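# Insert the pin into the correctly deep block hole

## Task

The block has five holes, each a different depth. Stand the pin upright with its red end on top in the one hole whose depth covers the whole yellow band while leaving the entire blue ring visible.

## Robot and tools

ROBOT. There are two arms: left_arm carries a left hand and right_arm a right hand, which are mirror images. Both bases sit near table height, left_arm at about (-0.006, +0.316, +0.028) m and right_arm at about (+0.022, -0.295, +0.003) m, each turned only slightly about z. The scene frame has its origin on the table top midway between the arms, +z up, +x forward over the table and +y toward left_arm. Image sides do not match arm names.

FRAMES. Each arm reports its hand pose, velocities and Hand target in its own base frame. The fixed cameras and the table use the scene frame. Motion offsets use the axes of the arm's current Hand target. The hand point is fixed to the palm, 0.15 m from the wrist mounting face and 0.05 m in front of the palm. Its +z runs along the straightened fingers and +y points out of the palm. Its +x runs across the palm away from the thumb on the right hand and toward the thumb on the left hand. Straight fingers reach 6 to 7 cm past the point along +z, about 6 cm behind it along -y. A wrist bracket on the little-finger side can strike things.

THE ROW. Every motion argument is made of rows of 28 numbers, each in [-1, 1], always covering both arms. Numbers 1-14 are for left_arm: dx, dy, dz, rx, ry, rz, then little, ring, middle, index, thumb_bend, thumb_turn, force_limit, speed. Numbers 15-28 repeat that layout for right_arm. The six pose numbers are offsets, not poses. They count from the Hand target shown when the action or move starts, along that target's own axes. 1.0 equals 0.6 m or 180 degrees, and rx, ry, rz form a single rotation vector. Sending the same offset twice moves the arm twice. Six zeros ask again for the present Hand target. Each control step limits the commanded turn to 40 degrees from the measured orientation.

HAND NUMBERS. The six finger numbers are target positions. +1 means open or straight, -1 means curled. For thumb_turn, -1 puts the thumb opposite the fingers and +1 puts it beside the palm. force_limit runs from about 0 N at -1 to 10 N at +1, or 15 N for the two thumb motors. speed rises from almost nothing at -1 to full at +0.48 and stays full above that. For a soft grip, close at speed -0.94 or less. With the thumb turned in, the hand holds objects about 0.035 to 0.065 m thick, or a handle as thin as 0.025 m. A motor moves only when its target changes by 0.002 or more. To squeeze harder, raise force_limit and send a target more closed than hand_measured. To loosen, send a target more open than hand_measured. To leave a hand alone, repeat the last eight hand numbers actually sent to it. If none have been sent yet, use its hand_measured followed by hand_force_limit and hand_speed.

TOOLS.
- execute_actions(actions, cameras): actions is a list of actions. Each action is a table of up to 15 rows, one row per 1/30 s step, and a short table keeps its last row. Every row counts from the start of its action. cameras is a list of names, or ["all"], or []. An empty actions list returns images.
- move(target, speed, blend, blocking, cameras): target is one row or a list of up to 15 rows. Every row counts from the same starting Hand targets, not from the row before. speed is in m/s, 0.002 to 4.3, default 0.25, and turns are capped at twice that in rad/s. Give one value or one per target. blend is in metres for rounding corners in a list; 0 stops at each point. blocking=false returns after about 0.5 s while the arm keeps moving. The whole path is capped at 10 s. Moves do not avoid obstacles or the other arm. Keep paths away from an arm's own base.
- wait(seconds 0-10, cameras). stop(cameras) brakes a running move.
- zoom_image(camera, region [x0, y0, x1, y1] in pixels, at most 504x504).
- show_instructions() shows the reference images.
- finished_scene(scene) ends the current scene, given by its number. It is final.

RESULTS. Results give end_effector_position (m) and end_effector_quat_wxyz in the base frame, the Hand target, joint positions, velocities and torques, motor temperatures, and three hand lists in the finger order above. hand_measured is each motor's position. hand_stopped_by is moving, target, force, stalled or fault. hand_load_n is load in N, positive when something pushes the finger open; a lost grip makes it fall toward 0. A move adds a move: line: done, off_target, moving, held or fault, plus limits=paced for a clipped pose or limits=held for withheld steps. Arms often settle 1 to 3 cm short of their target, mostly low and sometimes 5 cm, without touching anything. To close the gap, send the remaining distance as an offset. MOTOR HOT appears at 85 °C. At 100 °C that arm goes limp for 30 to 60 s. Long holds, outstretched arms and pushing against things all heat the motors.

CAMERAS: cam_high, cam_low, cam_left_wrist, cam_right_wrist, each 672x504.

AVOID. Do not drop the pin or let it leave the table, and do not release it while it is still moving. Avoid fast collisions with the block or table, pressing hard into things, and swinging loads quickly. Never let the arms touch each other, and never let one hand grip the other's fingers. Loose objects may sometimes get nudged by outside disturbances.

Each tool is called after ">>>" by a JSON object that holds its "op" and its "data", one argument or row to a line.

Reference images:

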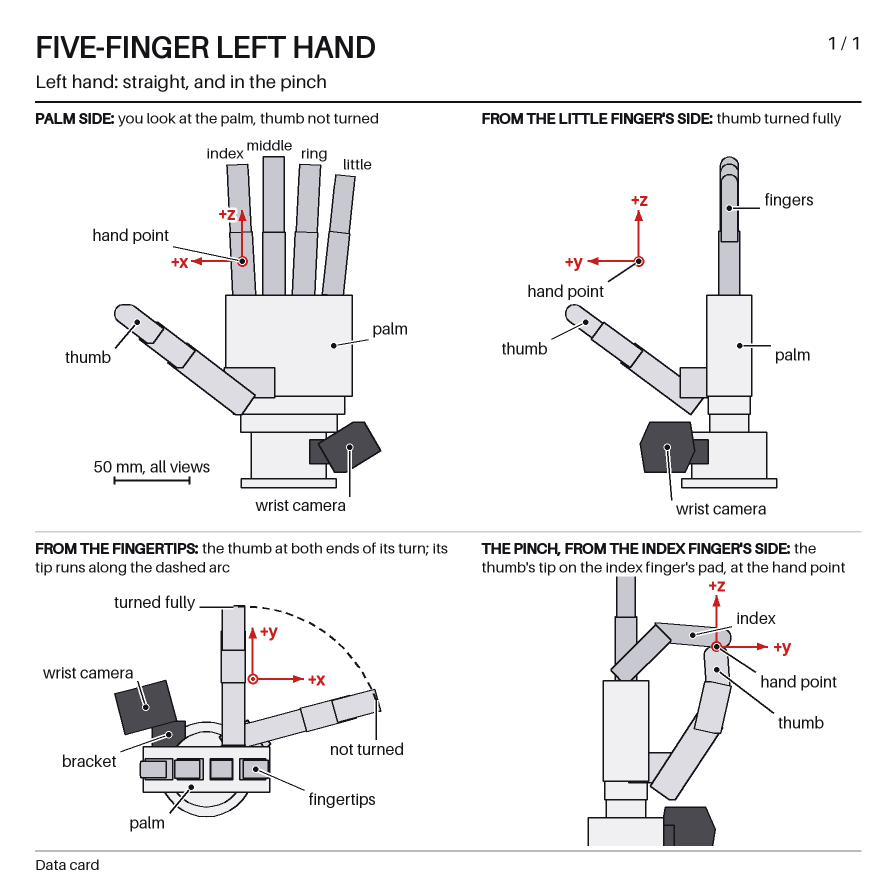

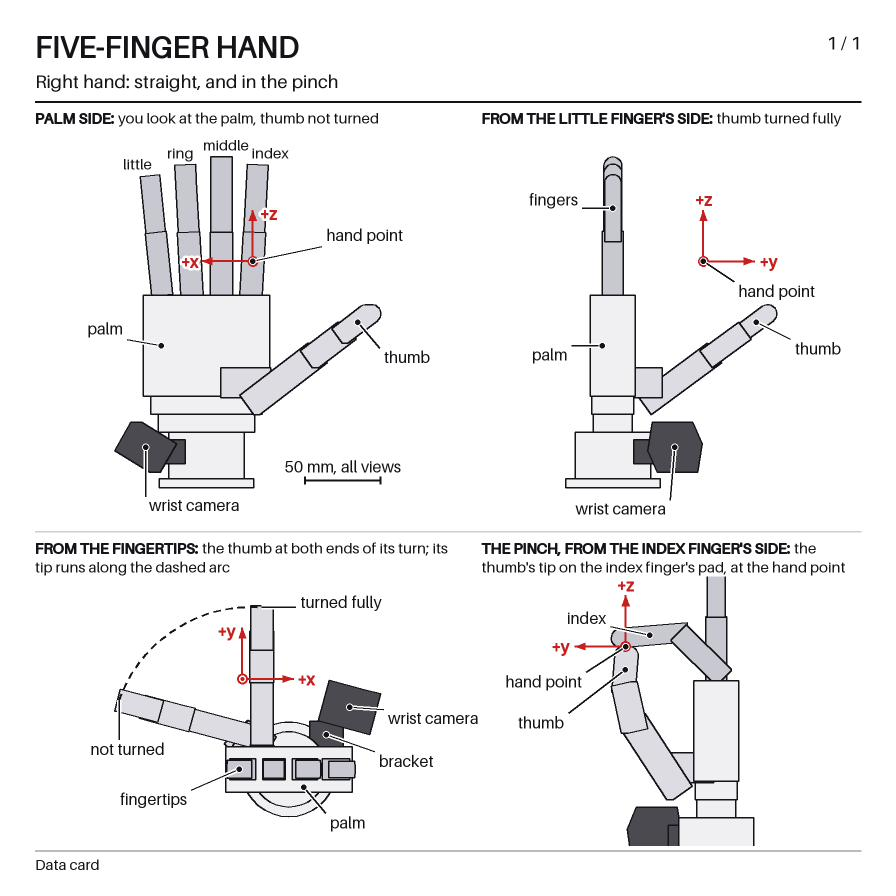

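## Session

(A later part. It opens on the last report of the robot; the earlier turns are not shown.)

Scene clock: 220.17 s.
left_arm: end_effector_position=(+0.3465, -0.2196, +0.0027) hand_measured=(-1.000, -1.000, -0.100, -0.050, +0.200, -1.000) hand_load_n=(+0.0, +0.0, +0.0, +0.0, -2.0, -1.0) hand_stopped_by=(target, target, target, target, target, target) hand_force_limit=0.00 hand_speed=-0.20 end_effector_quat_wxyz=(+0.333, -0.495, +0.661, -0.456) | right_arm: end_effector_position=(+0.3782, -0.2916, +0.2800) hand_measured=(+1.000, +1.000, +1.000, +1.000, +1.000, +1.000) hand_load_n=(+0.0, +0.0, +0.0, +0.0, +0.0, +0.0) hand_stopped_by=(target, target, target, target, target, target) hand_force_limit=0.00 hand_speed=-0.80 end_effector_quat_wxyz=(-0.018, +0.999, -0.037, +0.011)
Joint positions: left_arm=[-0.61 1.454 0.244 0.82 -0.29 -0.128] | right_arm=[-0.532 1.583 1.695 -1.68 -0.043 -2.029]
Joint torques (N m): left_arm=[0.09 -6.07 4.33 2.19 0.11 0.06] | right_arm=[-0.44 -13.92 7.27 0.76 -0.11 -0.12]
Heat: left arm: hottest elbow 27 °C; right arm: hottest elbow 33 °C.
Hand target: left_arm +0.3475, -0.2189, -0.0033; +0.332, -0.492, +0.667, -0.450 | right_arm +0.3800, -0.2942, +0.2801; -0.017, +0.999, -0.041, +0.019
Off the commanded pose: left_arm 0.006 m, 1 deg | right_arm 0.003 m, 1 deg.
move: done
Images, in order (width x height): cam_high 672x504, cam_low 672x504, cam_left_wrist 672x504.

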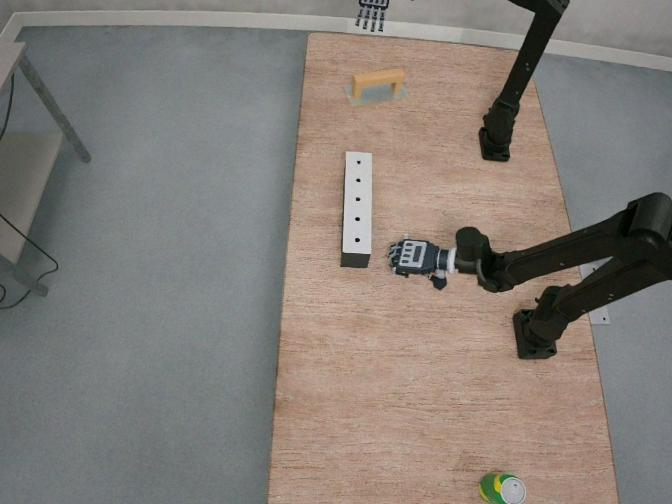

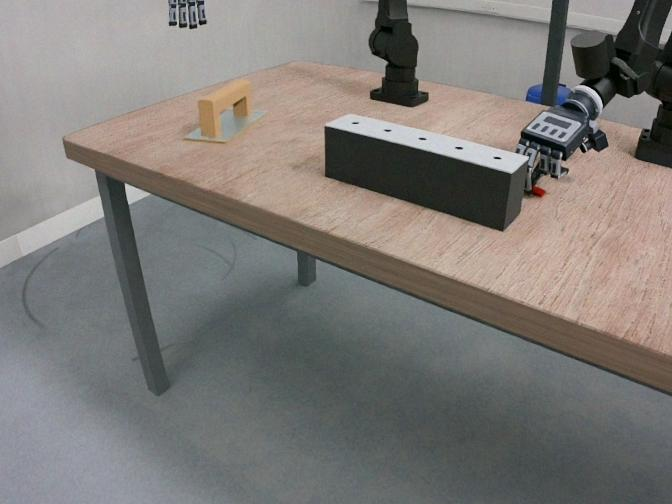

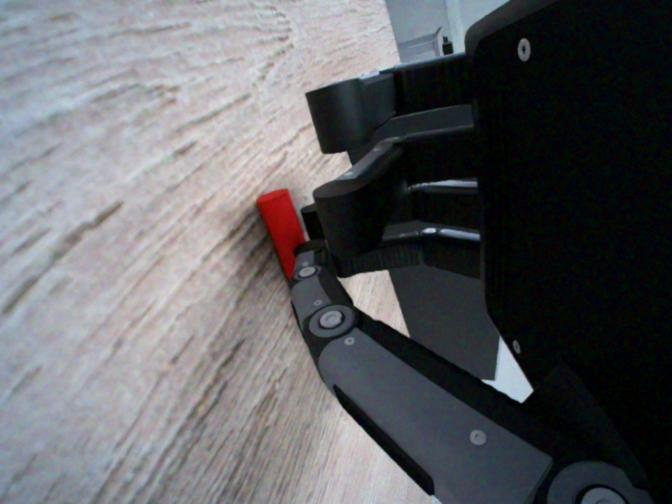

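>>> {"op": "move", "data": {
  "target": [
    [0,-0.0168,-0.0213,0,0,0,-1,-1,-0.1,-0.05,0.2,-1,0,-0.2,0,0,0,0,0,0,1,1,1,1,1,1,0,-0.8],
    [0,0.0095,-0.0107,0,0,0,-1,-1,-0.1,-0.05,0.2,-1,0,-0.2,0,0,0,0,0,0,1,1,1,1,1,1,0,-0.8]
  ],
  "cameras": ["cam_high","cam_left_wrist","cam_low"],
  "speed": 0.06
}}

>>> {"op": "zoom_image", "data": {
  "camera": "cam_left_wrist",
  "region": [220, 150, 400, 330]
}}

>>> {"op": "zoom_image", "data": {
  "camera": "cam_low",
  "region": [500, 90, 600, 210]
}}

Scene clock: 239.13 s.
left_arm: end_effector_position=(+0.3395, -0.2177, -0.0017) hand_measured=(-1.000, -1.000, -0.100, -0.050, +0.200, -1.000) hand_load_n=(+0.0, +0.0, -1.0, +0.0, -0.5, -0.5) hand_stopped_by=(target, target, target, target, target, target) hand_force_limit=0.00 hand_speed=-0.20 end_effector_quat_wxyz=(+0.330, -0.493, +0.665, -0.454) | right_arm: end_effector_position=(+0.3782, -0.2916, +0.2800) hand_measured=(+1.000, +1.000, +1.000, +1.000, +1.000, +1.000) hand_load_n=(+0.0, +0.0, +0.0, +0.0, +0.0, +0.0) hand_stopped_by=(target, target, target, target, target, target) hand_force_limit=0.00 hand_speed=-0.80 end_effector_quat_wxyz=(-0.018, +0.999, -0.037, +0.011)
Joint positions: left_arm=[-0.614 1.458 0.228 0.835 -0.287 -0.128] | right_arm=[-0.532 1.583 1.695 -1.68 -0.043 -2.029]
Joint torques (N m): left_arm=[-0.73 -6.07 3.82 2.39 -0.13 0.02] | right_arm=[-0.62 -14.1 7.1 0.66 -0.11 -0.11]
Heat: left arm: hottest elbow 27 °C; right arm: hottest elbow 33 °C.
Hand target: left_arm +0.3397, -0.2165, -0.0062; +0.332, -0.492, +0.667, -0.450 | right_arm +0.3800, -0.2942, +0.2801; -0.017, +0.999, -0.041, +0.019
Off the commanded pose: left_arm 0.005 m, 1 deg | right_arm 0.003 m, 1 deg.
move: done
Images, in order (width x height): cam_high 672x504, cam_low 672x504, cam_left_wrist 672x504.

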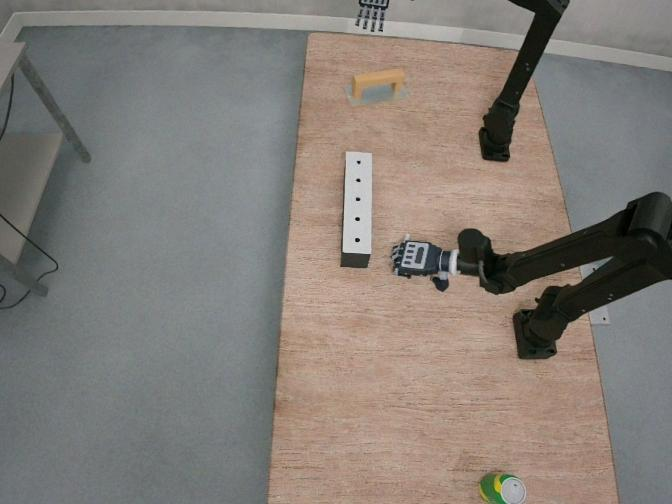

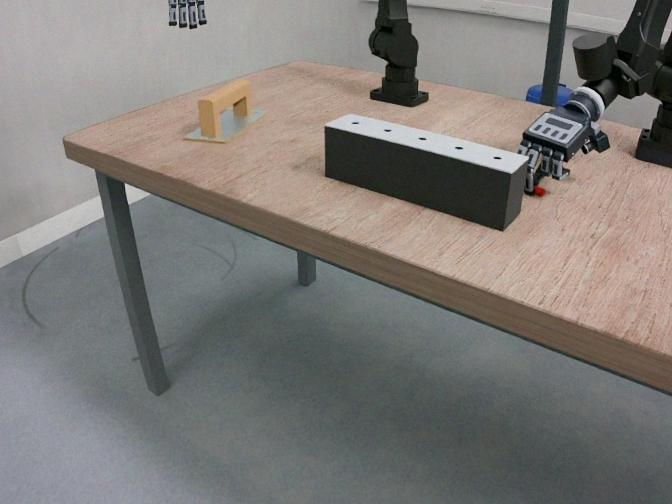

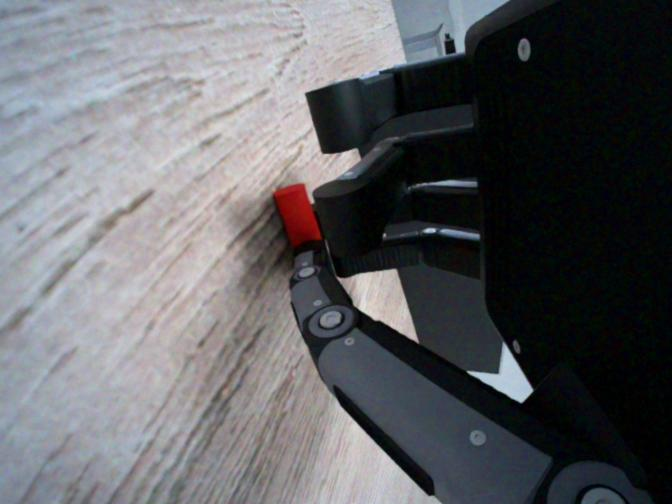

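Scaled by 2.800 from the camera's 672x504 image, which has a finer 960x720 frame.

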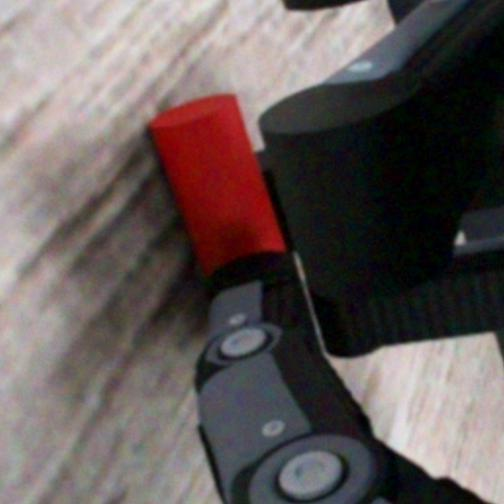

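Scaled by 4.200 from the camera's 672x504 image, which has a finer 960x720 frame.

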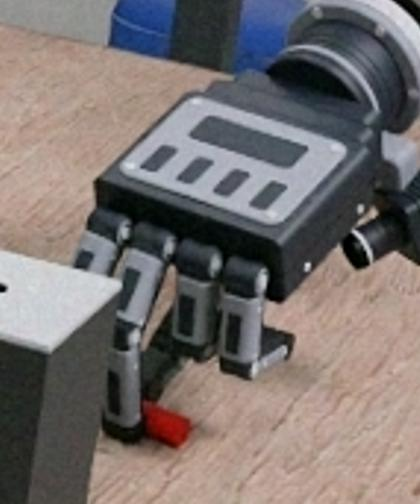

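>>> {"op": "execute_actions", "data": {
  "actions": [
    [[0,0,0,0,0,0,-1,-1,-0.5,-0.5,-0.1,-1,-0.2,-0.9,0,0,0,0,0,0,1,1,1,1,1,1,0,-0.8]]
  ],
  "cameras": ["cam_left_wrist","cam_low"]
}}

>>> {"op": "zoom_image", "data": {
  "camera": "cam_left_wrist",
  "region": [220, 150, 400, 330]
}}

>>> {"op": "zoom_image", "data": {
  "camera": "cam_low",
  "region": [500, 90, 600, 210]
}}

Scene clock: 245.73 s.
left_arm: end_effector_position=(+0.3398, -0.2179, -0.0016) hand_measured=(-1.000, -1.000, -0.114, -0.140, +0.162, -1.000) hand_load_n=(+0.0, +0.0, +7.0, +4.0, +7.5, -1.0) hand_stopped_by=(target, target, force, force, force, target) hand_force_limit=-0.20 hand_speed=-0.90 end_effector_quat_wxyz=(+0.330, -0.493, +0.664, -0.455) | right_arm: end_effector_position=(+0.3782, -0.2916, +0.2800) hand_measured=(+1.000, +1.000, +1.000, +1.000, +1.000, +1.000) hand_load_n=(-0.5, +0.0, +0.0, +0.0, -0.5, +0.0) hand_stopped_by=(target, target, target, target, target, target) hand_force_limit=0.00 hand_speed=-0.80 end_effector_quat_wxyz=(-0.018, +0.999, -0.037, +0.011)
Joint positions: left_arm=[-0.614 1.46 0.228 0.838 -0.287 -0.128] | right_arm=[-0.532 1.583 1.695 -1.68 -0.043 -2.029]
Joint torques (N m): left_arm=[-0.73 -6.24 3.82 2.32 -0.13 0.03] | right_arm=[-1.03 -13.92 7.19 0.8 -0.12 -0.13]
Heat: left arm: hottest elbow 27 °C; right arm: hottest elbow 33 °C.
Hand target: left_arm +0.3397, -0.2165, -0.0062; +0.332, -0.492, +0.667, -0.450 | right_arm +0.3800, -0.2942, +0.2801; -0.017, +0.999, -0.041, +0.019
Off the commanded pose: left_arm 0.005 m, 1 deg | right_arm 0.003 m, 1 deg.
Step readings (end_effector_position of left_arm | right_arm):
0: (+0.3395, -0.2177, -0.0017) | (+0.3782, -0.2916, +0.2800)
1: (+0.3395, -0.2177, -0.0017) | (+0.3782, -0.2916, +0.2800)
2: (+0.3395, -0.2177, -0.0017) | (+0.3782, -0.2916, +0.2800)
4: (+0.3395, -0.2177, -0.0017) | (+0.3782, -0.2916, +0.2800)
8: (+0.3398, -0.2179, -0.0016) | (+0.3782, -0.2916, +0.2800)
15: (+0.3398, -0.2179, -0.0016) | (+0.3782, -0.2916, +0.2800)
Images, in order (width x height): cam_low 672x504, cam_left_wrist 672x504.

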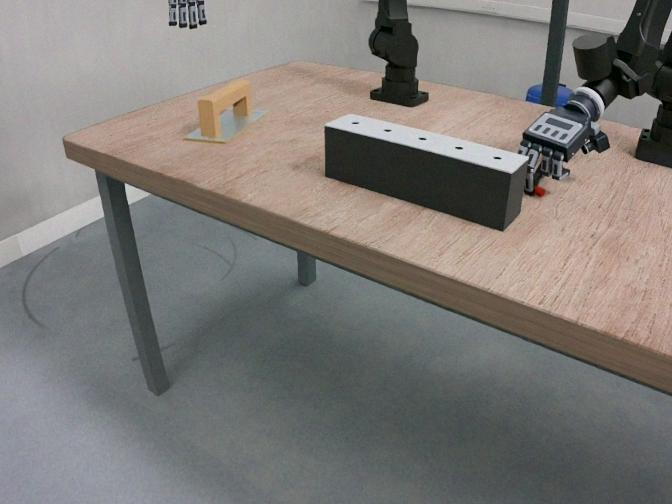

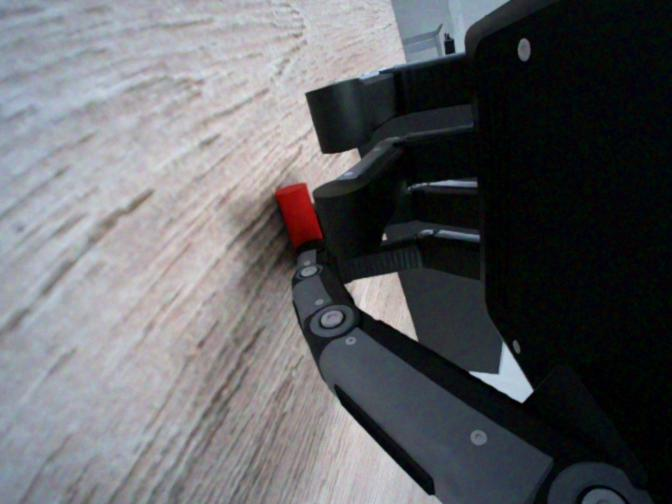

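Scaled by 2.800 from the camera's 672x504 image, which has a finer 960x720 frame.

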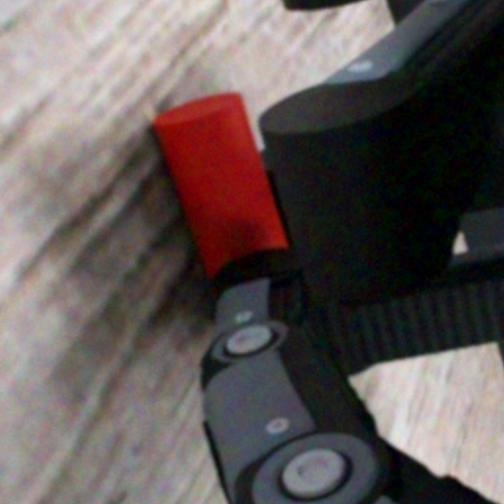

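Scaled by 4.200 from the camera's 672x504 image, which has a finer 960x720 frame.

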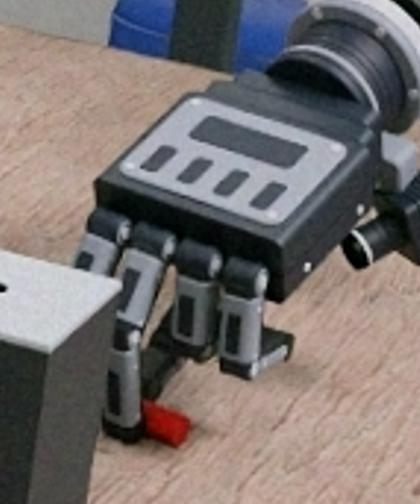

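>>> {"op": "move", "data": {
  "target": [0,-0.1545,-0.0625,0,0,0,-1,-1,-0.5,-0.5,-0.1,-1,-0.2,-0.9,0,0,0,0,0,0,1,1,1,1,1,1,0,-0.8],
  "cameras": ["all"],
  "speed": 0.12
}}

>>> {"op": "zoom_image", "data": {
  "camera": "cam_left_wrist",
  "region": [220, 100, 470, 350]
}}

>>> {"op": "zoom_image", "data": {
  "camera": "cam_low",
  "region": [480, 50, 620, 190]
}}

>>> {"op": "zoom_image", "data": {
  "camera": "cam_high",
  "region": [370, 190, 460, 280]
}}

Scene clock: 251.77 s.
left_arm: end_effector_position=(+0.3256, -0.2079, +0.0713) hand_measured=(-1.000, -1.000, -0.116, -0.142, +0.160, -1.000) hand_load_n=(+0.0, +0.0, +0.0, +0.0, +0.5, +0.0) hand_stopped_by=(target, target, force, force, force, target) hand_force_limit=-0.20 hand_speed=-0.90 end_effector_quat_wxyz=(+0.323, -0.497, +0.677, -0.436) | right_arm: end_effector_position=(+0.3782, -0.2916, +0.2800) hand_measured=(+1.000, +1.000, +1.000, +1.000, +1.000, +1.000) hand_load_n=(+0.0, +0.0, +0.0, +0.0, +0.0, +0.0) hand_stopped_by=(target, target, target, target, target, target) hand_force_limit=0.00 hand_speed=-0.80 end_effector_quat_wxyz=(-0.018, +0.999, -0.037, +0.011)
Joint positions: left_arm=[-0.614 0.999 0.293 0.263 -0.287 -0.128] | right_arm=[-0.532 1.583 1.695 -1.68 -0.043 -2.029]
Joint torques (N m): left_arm=[-0.79 -5.54 10.96 1.61 -0.17 0.02] | right_arm=[-0.91 -13.74 7.17 0.76 -0.1 -0.11]
Heat: left arm: hottest elbow 27 °C; right arm: hottest elbow 33 °C.
Hand target: left_arm +0.3396, -0.2166, +0.0938; +0.332, -0.492, +0.667, -0.450 | right_arm +0.3800, -0.2942, +0.2801; -0.017, +0.999, -0.041, +0.019
Off the commanded pose: left_arm 0.028 m, 2 deg | right_arm 0.003 m, 1 deg.
move: off_target (left_arm)

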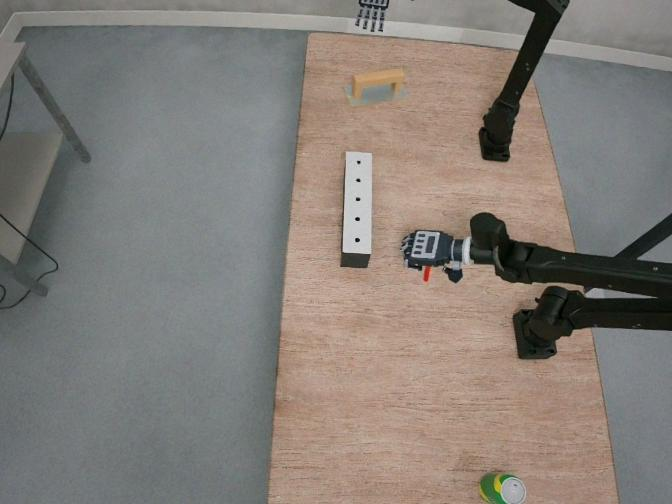

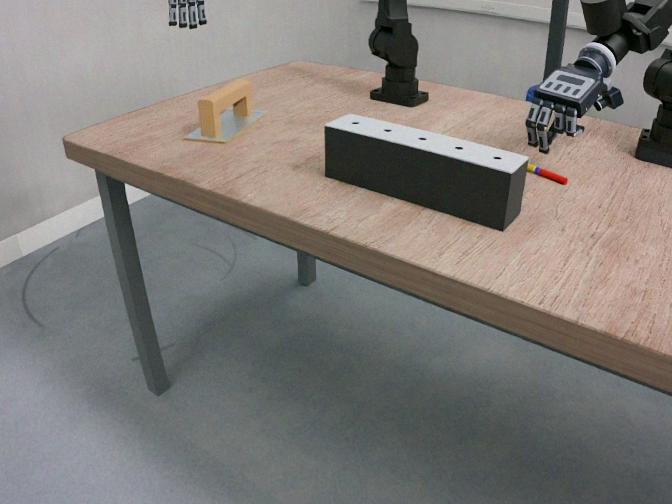

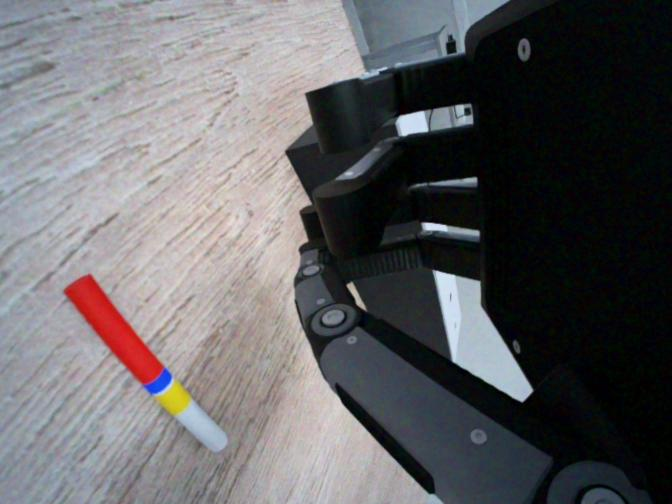

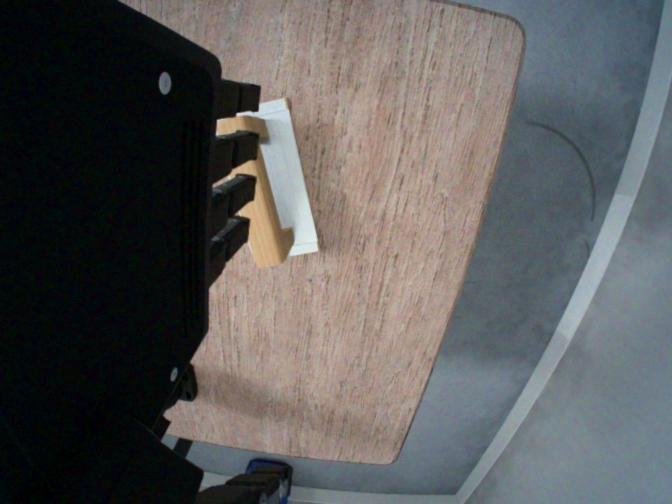

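Scaled by 2.016 from the camera's 672x504 image, which has a finer 960x720 frame.

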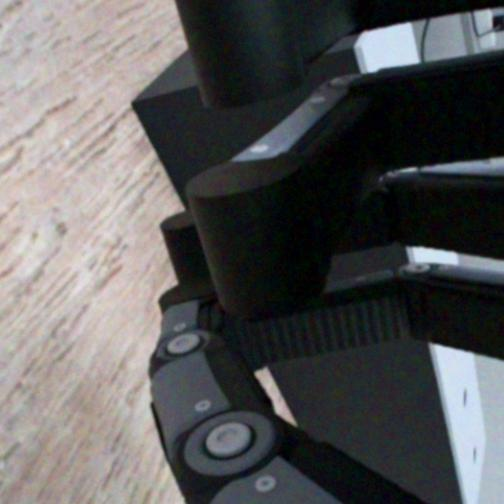

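Scaled by 3.600 from the camera's 672x504 image, which has a finer 960x720 frame.

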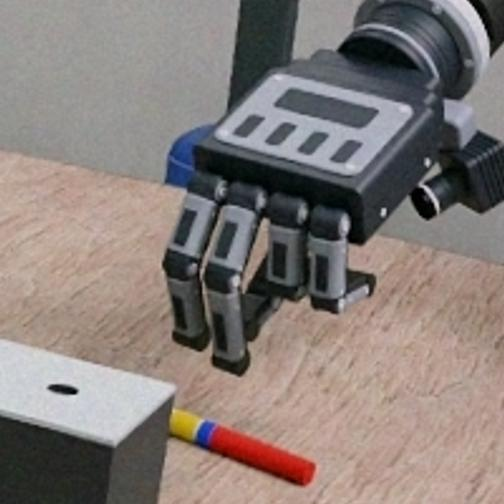

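Scaled by 5.600 from the camera's 672x504 image, which has a finer 960x720 frame.

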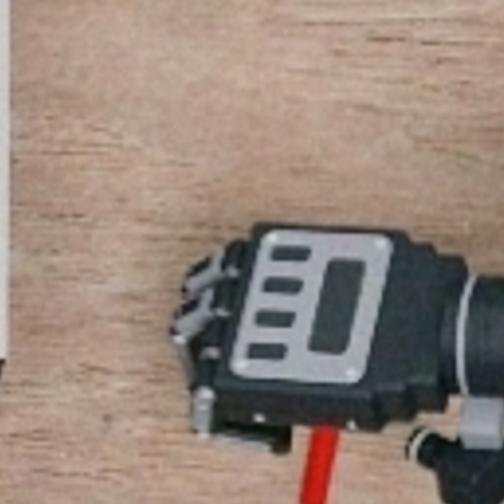

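>>> {"op": "move", "data": {
  "target": [0.1518,-0.109,-0.0687,0,0,0,-1,-1,0.05,0.05,0.3,-1,0,-0.2,0,0,0,0,0,0,1,1,1,1,1,1,0,-0.8],
  "cameras": ["cam_high","cam_left_wrist","cam_low"],
  "speed": 0.25
}}

>>> {"op": "zoom_image", "data": {
  "camera": "cam_high",
  "region": [380, 220, 450, 290]
}}

Scene clock: 275.57 s.
left_arm: end_effector_position=(+0.2913, -0.2859, +0.1454) hand_measured=(-1.000, -1.000, +0.050, +0.050, +0.300, -1.000) hand_load_n=(+0.0, -0.5, +0.0, +0.0, +0.0, +0.0) hand_stopped_by=(target, target, target, target, target, target) hand_force_limit=0.00 hand_speed=-0.20 end_effector_quat_wxyz=(+0.333, -0.488, +0.681, -0.433) | right_arm: end_effector_position=(+0.3782, -0.2916, +0.2800) hand_measured=(+1.000, +1.000, +1.000, +1.000, +1.000, +1.000) hand_load_n=(-0.5, -0.5, +0.0, +0.0, +0.0, +0.0) hand_stopped_by=(target, target, target, target, target, target) hand_force_limit=0.00 hand_speed=-0.80 end_effector_quat_wxyz=(-0.018, +0.999, -0.037, +0.011)
Joint positions: left_arm=[-0.949 0.935 0.504 -0.076 -0.592 -0.267] | right_arm=[-0.532 1.583 1.695 -1.68 -0.043 -2.029]
Joint torques (N m): left_arm=[-1.38 -4.89 12.64 1.5 -0.41 -0.12] | right_arm=[-0.73 -13.98 7.17 0.79 -0.11 -0.14]
Heat: left arm: hottest elbow 28 °C; right arm: hottest elbow 33 °C.
Hand target: left_arm +0.2996, -0.2996, +0.1698; +0.332, -0.492, +0.667, -0.450 | right_arm +0.3800, -0.2942, +0.2801; -0.017, +0.999, -0.041, +0.019
Off the commanded pose: left_arm 0.029 m, 3 deg | right_arm 0.003 m, 1 deg.
move: off_target (left_arm)
Images, in order (width x height): cam_high 672x504, cam_low 672x504, cam_left_wrist 672x504.

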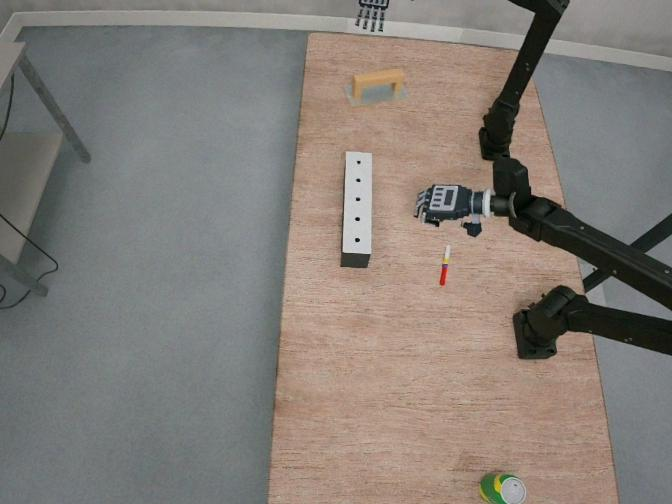

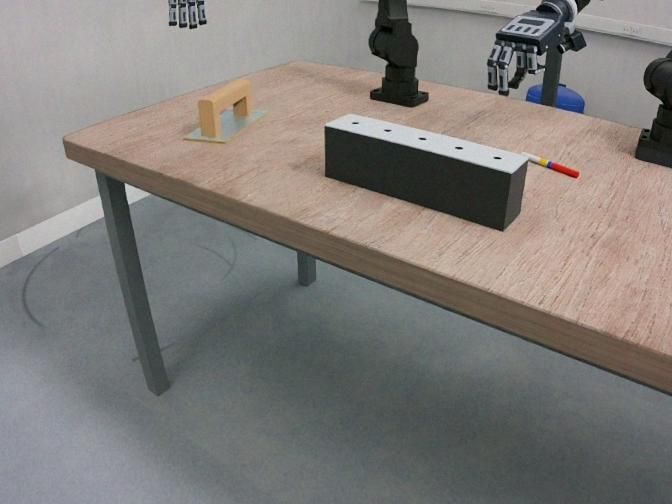

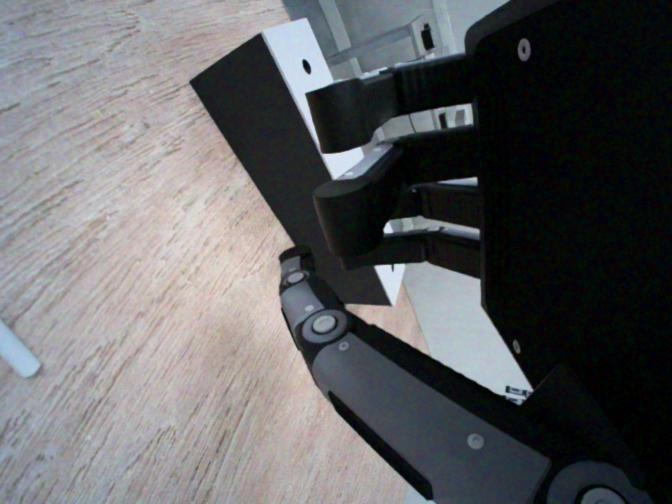

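Scaled by 7.200 from the camera's 672x504 image, which has a finer 960x720 frame.

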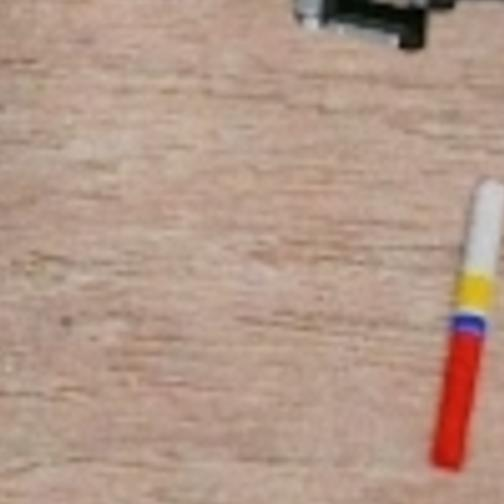

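>>> {"op": "move", "data": {
  "target": [-0.753,0.0037,-0.2312,0,0,0,-1,-1,0.05,0.05,0.3,-1,0,-0.2,-0.22,-0.6,0.05,0,0,-0.25,1,1,1,1,1,1,0,-0.8],
  "cameras": [],
  "speed": 0.35
}}

Scene clock: 309.83 s.
left_arm: end_effector_position=(+0.2990, +0.1637, +0.2007) hand_measured=(-1.000, -1.000, +0.050, +0.050, +0.300, -1.000) hand_load_n=(+0.0, +0.0, +0.0, +0.0, +0.0, +0.0) hand_stopped_by=(target, target, target, target, target, target) hand_force_limit=0.00 hand_speed=-0.20 end_effector_quat_wxyz=(+0.319, -0.513, +0.657, -0.452) | right_arm: end_effector_position=(+0.2763, +0.0729, +0.2572) hand_measured=(+1.000, +1.000, +1.000, +1.000, +1.000, +1.000) hand_load_n=(+0.0, +0.0, +0.0, +0.0, +0.0, +0.0) hand_stopped_by=(target, target, target, target, target, target) hand_force_limit=0.00 hand_speed=-0.80 end_effector_quat_wxyz=(-0.011, +0.938, +0.347, +0.016)
Joint positions: left_arm=[0.989 1.01 0.757 -0.725 1.083 0.872] | right_arm=[0.479 1.085 1.163 -1.614 -0.017 -1.799]
Joint torques (N m): left_arm=[-1.44 -5.83 12.7 0.87 0.91 0.08] | right_arm=[0.73 -7.65 7.36 0.7 0.24 -0.03]
Motor temperatures (°C): left_arm=[22 24 34 22 21 25] | right_arm=[24 28 33 25 24 25]
Heat: left arm: hottest elbow 34 °C; right arm: hottest elbow 33 °C.
Hand target: left_arm +0.3094, +0.1703, +0.2199; +0.332, -0.492, +0.667, -0.450 | right_arm +0.2790, +0.0763, +0.2583; -0.009, +0.938, +0.344, +0.025
Off the commanded pose: left_arm 0.023 m, 3 deg | right_arm 0.004 m, 1 deg.
move: off_target (left_arm)
No camera images: "cameras" was empty.

>>> {"op": "move", "data": {
  "target": [0,0,0,0,0,0,-1,-1,0.05,0.05,0.3,-1,0,-0.2,0.1983,-0.431,0.1962,0.0054,-0.0164,-0.2003,1,1,1,1,1,1,0,-0.8],
  "cameras": ["all"],
  "speed": 0.25
}}

>>> {"op": "zoom_image", "data": {
  "camera": "cam_high",
  "region": [380, 200, 500, 310]
}}

Scene clock: 319.80 s.
left_arm: end_effector_position=(+0.2990, +0.1638, +0.2006) hand_measured=(-1.000, -1.000, +0.050, +0.050, +0.300, -1.000) hand_load_n=(+0.0, +0.0, +0.0, +0.0, +0.0, +0.0) hand_stopped_by=(target, target, target, target, target, target) hand_force_limit=0.00 hand_speed=-0.20 end_effector_quat_wxyz=(+0.319, -0.512, +0.657, -0.452) | right_arm: end_effector_position=(+0.1964, +0.3292, +0.1275) hand_measured=(+1.000, +1.000, +1.000, +1.000, +1.000, +1.000) hand_load_n=(+0.0, +0.0, +0.0, +0.0, -0.5, +0.0) hand_stopped_by=(target, target, target, target, target, target) hand_force_limit=0.00 hand_speed=-0.80 end_effector_quat_wxyz=(+0.016, +0.791, +0.611, -0.033)
Joint positions: left_arm=[0.989 1.01 0.757 -0.725 1.083 0.873] | right_arm=[1.197 1.488 1.169 -1.324 -0.006 -1.69]
Joint torques (N m): left_arm=[-1.38 -5.83 12.7 0.85 0.91 0.06] | right_arm=[0.15 -11.93 11.69 0.47 0.25 -0.24]
Heat: left arm: hottest elbow 36 °C; right arm: hottest elbow 33 °C.
Hand target: left_arm +0.3094, +0.1703, +0.2199; +0.332, -0.492, +0.667, -0.450 | right_arm +0.2071, +0.3543, +0.1468; +0.000, +0.786, +0.618, -0.001
Off the commanded pose: left_arm 0.023 m, 3 deg | right_arm 0.033 m, 4 deg.
move: off_target (left_arm, right_arm)

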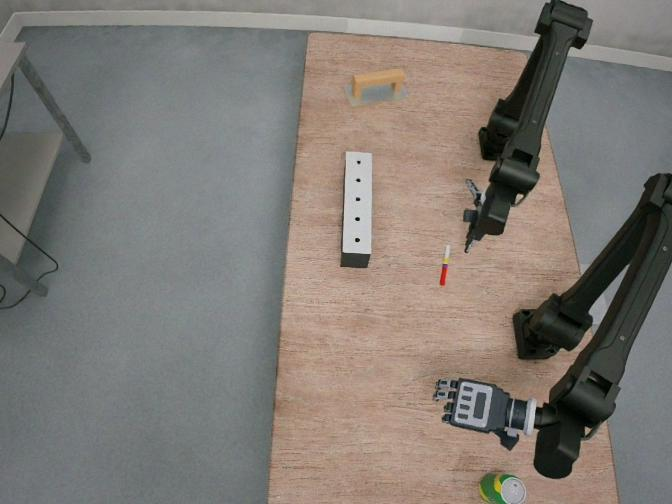

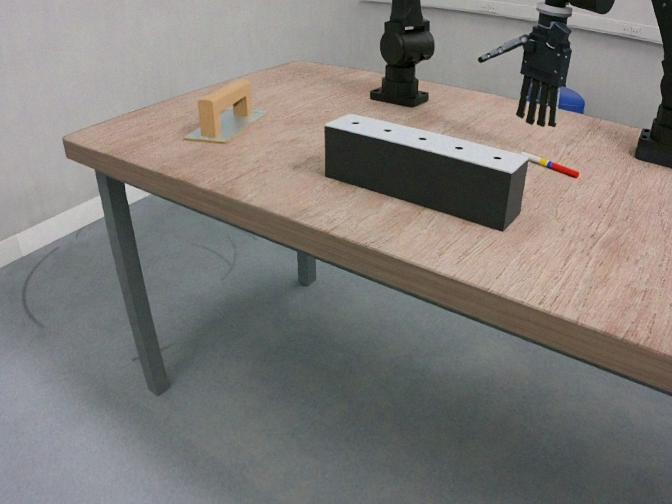

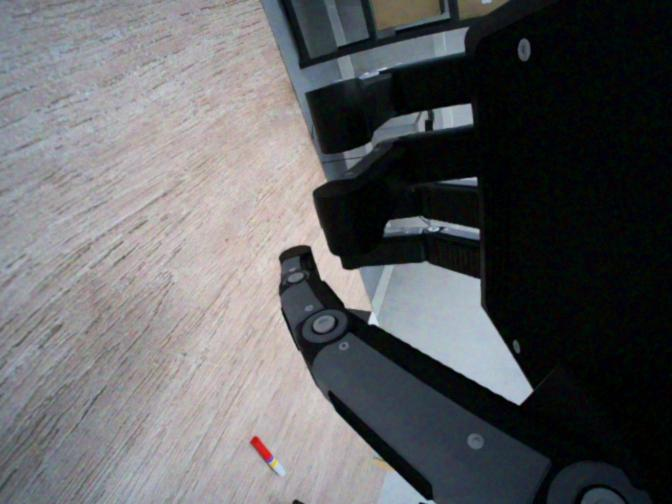

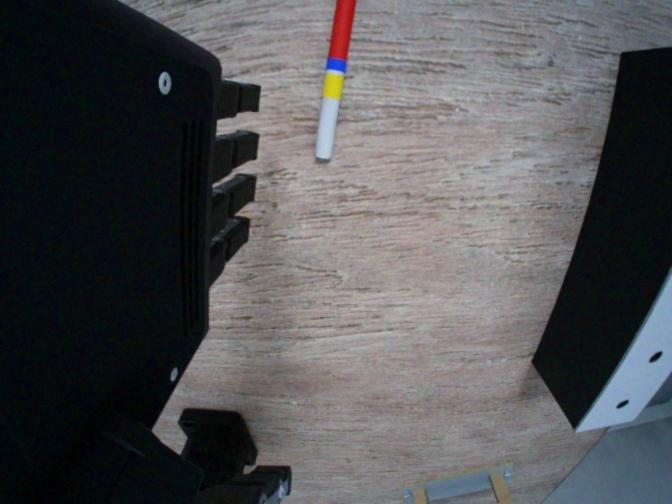

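Scaled by 4.200 from the camera's 672x504 image, which has a finer 960x720 frame.

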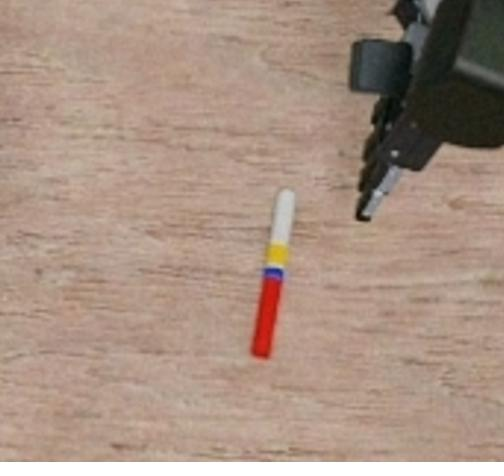

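>>> {"op": "move", "data": {
  "target": [0,0,0,0,0,0,-1,-1,0.05,0.05,0.3,-1,0,-0.2,0.081,-0.0197,0.05,0,0,0,1,1,1,1,1,1,0,-0.8],
  "cameras": ["cam_high","cam_low","cam_right_wrist"],
  "speed": 0.15
}}

>>> {"op": "zoom_image", "data": {
  "camera": "cam_high",
  "region": [400, 200, 500, 300]
}}

>>> {"op": "zoom_image", "data": {
  "camera": "cam_low",
  "region": [460, 20, 640, 200]
}}

Scene clock: 328.63 s.
left_arm: end_effector_position=(+0.2990, +0.1638, +0.2006) hand_measured=(-1.000, -1.000, +0.050, +0.050, +0.300, -1.000) hand_load_n=(+0.0, +0.0, +0.0, +0.0, +0.0, +0.0) hand_stopped_by=(target, target, target, target, target, target) hand_force_limit=0.00 hand_speed=-0.20 end_effector_quat_wxyz=(+0.319, -0.512, +0.657, -0.452) | right_arm: end_effector_position=(+0.2001, +0.3784, +0.0970) hand_measured=(+1.000, +1.000, +1.000, +1.000, +1.000, +1.000) hand_load_n=(+0.0, +0.0, +0.0, +0.0, +0.0, +0.0) hand_stopped_by=(target, target, target, target, target, target) hand_force_limit=0.00 hand_speed=-0.80 end_effector_quat_wxyz=(+0.017, +0.783, +0.621, -0.033)
Joint positions: left_arm=[0.989 1.01 0.757 -0.725 1.083 0.873] | right_arm=[1.231 1.631 1.252 -1.266 -0.006 -1.681]
Joint torques (N m): left_arm=[-1.44 -5.89 12.71 0.85 0.91 0.06] | right_arm=[0.67 -13.98 11.45 0.32 0.16 -0.03]
Heat: left arm: hottest elbow 37 °C; right arm: hottest elbow 34 °C.
Hand target: left_arm +0.3094, +0.1703, +0.2199; +0.332, -0.492, +0.667, -0.450 | right_arm +0.2070, +0.4043, +0.1167; +0.000, +0.786, +0.618, -0.001
Off the commanded pose: left_arm 0.023 m, 3 deg | right_arm 0.033 m, 4 deg.
move: off_target (left_arm, right_arm)
Images, in order (width x height): cam_high 672x504, cam_low 672x504, cam_right_wrist 672x504.

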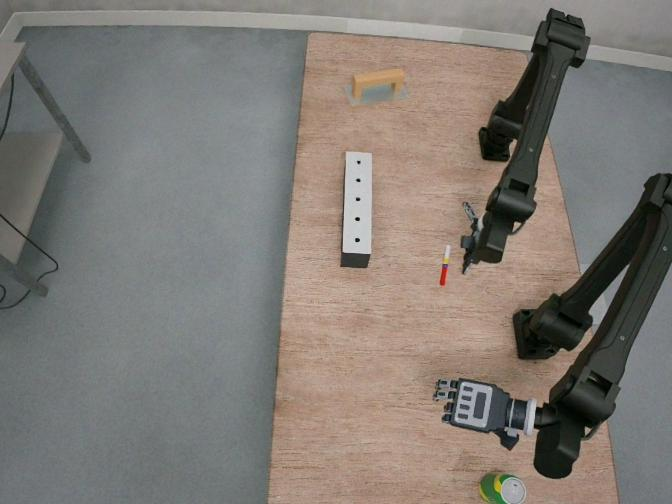

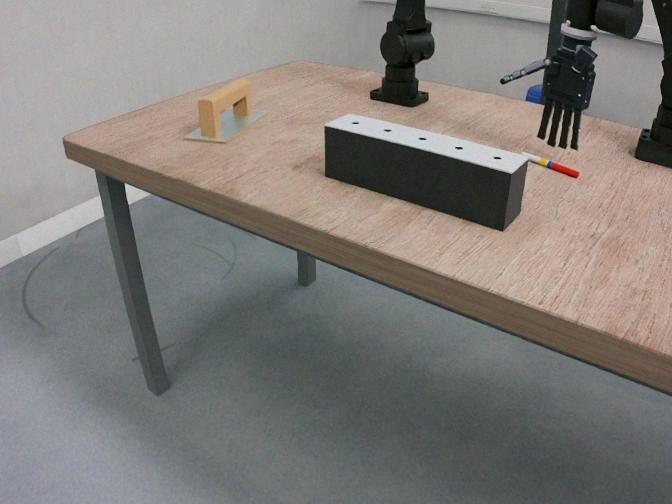

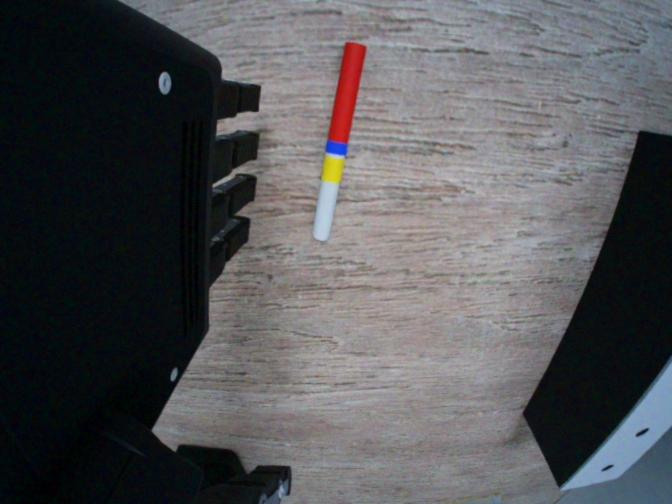

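Scaled by 5.040 from the camera's 672x504 image, which has a finer 960x720 frame.

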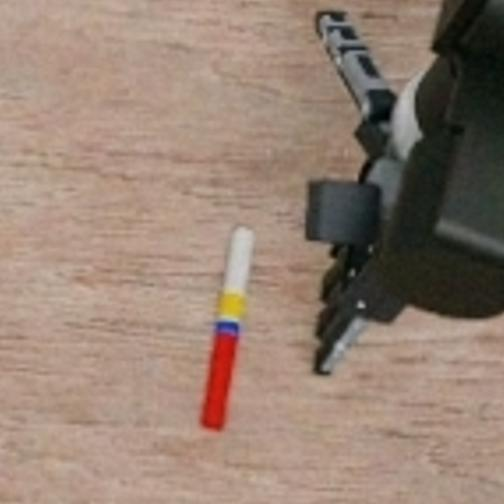

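Scaled by 2.800 from the camera's 672x504 image, which has a finer 960x720 frame.

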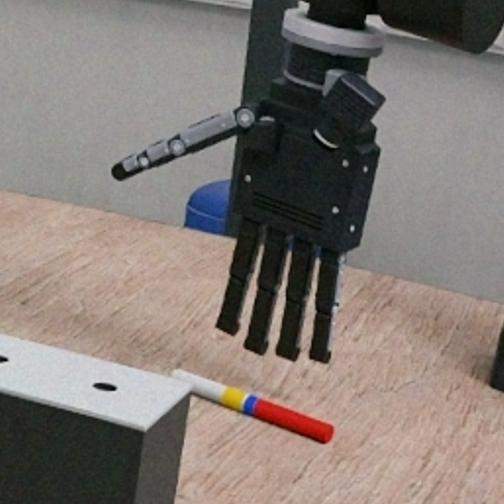

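>>> {"op": "move", "data": {
  "target": [0,0,0,0,0,0,-1,-1,0.05,0.05,0.3,-1,0,-0.2,0,0,0.038,0,0,0,1,1,1,1,1,1,0,-0.8],
  "cameras": ["cam_high","cam_low","cam_right_wrist"],
  "speed": 0.08
}}

>>> {"op": "zoom_image", "data": {
  "camera": "cam_high",
  "region": [400, 200, 500, 300]
}}

>>> {"op": "zoom_image", "data": {
  "camera": "cam_low",
  "region": [500, 70, 600, 200]
}}

Scene clock: 333.47 s.
left_arm: end_effector_position=(+0.2990, +0.1638, +0.2006) hand_measured=(-1.000, -1.000, +0.050, +0.050, +0.300, -1.000) hand_load_n=(+0.0, +0.0, +0.0, +0.0, +0.0, +0.0) hand_stopped_by=(target, target, target, target, target, target) hand_force_limit=0.00 hand_speed=-0.20 end_effector_quat_wxyz=(+0.319, -0.512, +0.657, -0.452) | right_arm: end_effector_position=(+0.2048, +0.3920, +0.0880) hand_measured=(+1.000, +1.000, +1.000, +1.000, +1.000, +1.000) hand_load_n=(+0.0, +0.0, +0.0, +0.0, +0.0, +0.0) hand_stopped_by=(target, target, target, target, target, target) hand_force_limit=0.00 hand_speed=-0.80 end_effector_quat_wxyz=(+0.006, +0.784, +0.621, -0.016)
Joint positions: left_arm=[0.989 1.01 0.757 -0.725 1.083 0.873] | right_arm=[1.231 1.648 1.252 -1.209 -0.006 -1.679]
Joint torques (N m): left_arm=[-1.44 -5.89 12.72 0.84 0.91 0.06] | right_arm=[0.62 -13.74 8.43 0.61 0.21 -0.04]
Heat: left arm: hottest elbow 37 °C; right arm: hottest elbow 35 °C.
Hand target: left_arm +0.3094, +0.1703, +0.2199; +0.332, -0.492, +0.667, -0.450 | right_arm +0.2070, +0.4042, +0.0939; +0.000, +0.786, +0.618, -0.001
Off the commanded pose: left_arm 0.023 m, 3 deg | right_arm 0.014 m, 2 deg.
move: off_target (left_arm, right_arm)
Images, in order (width x height): cam_high 672x504, cam_low 672x504, cam_right_wrist 672x504.

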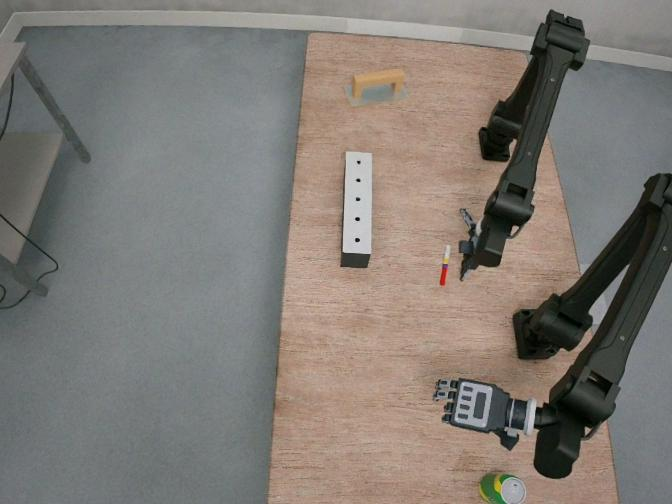

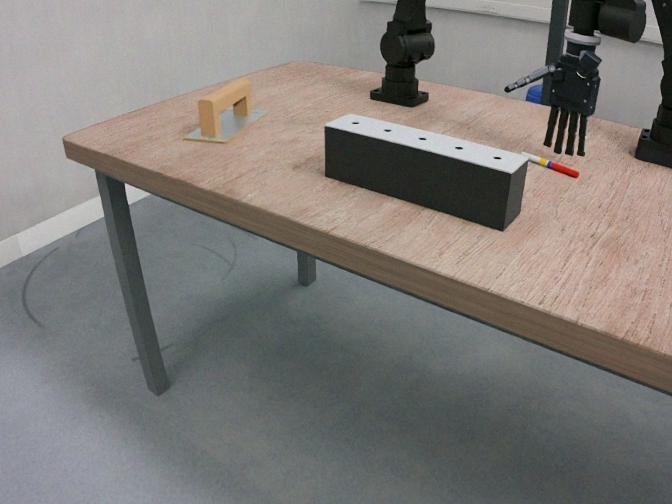

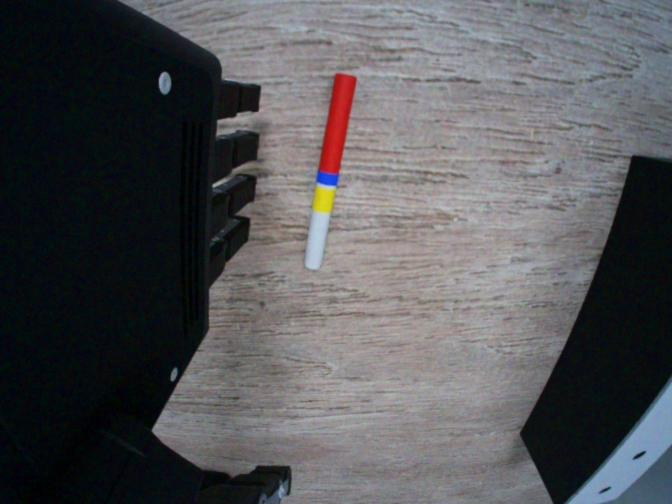

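Scaled by 5.040 from the camera's 672x504 image, which has a finer 960x720 frame.

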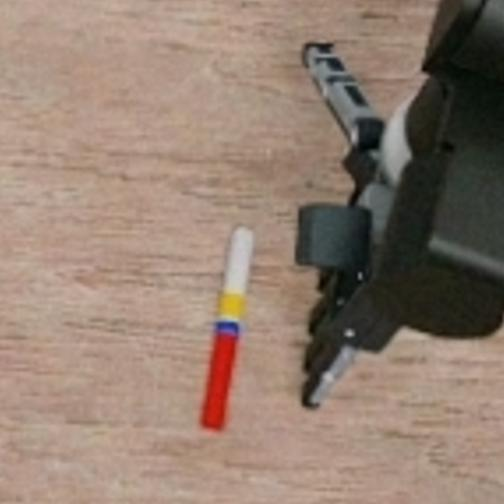

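Scaled by 3.877 from the camera's 672x504 image, which has a finer 960x720 frame.

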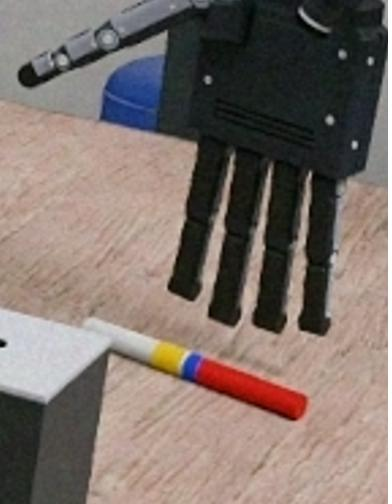

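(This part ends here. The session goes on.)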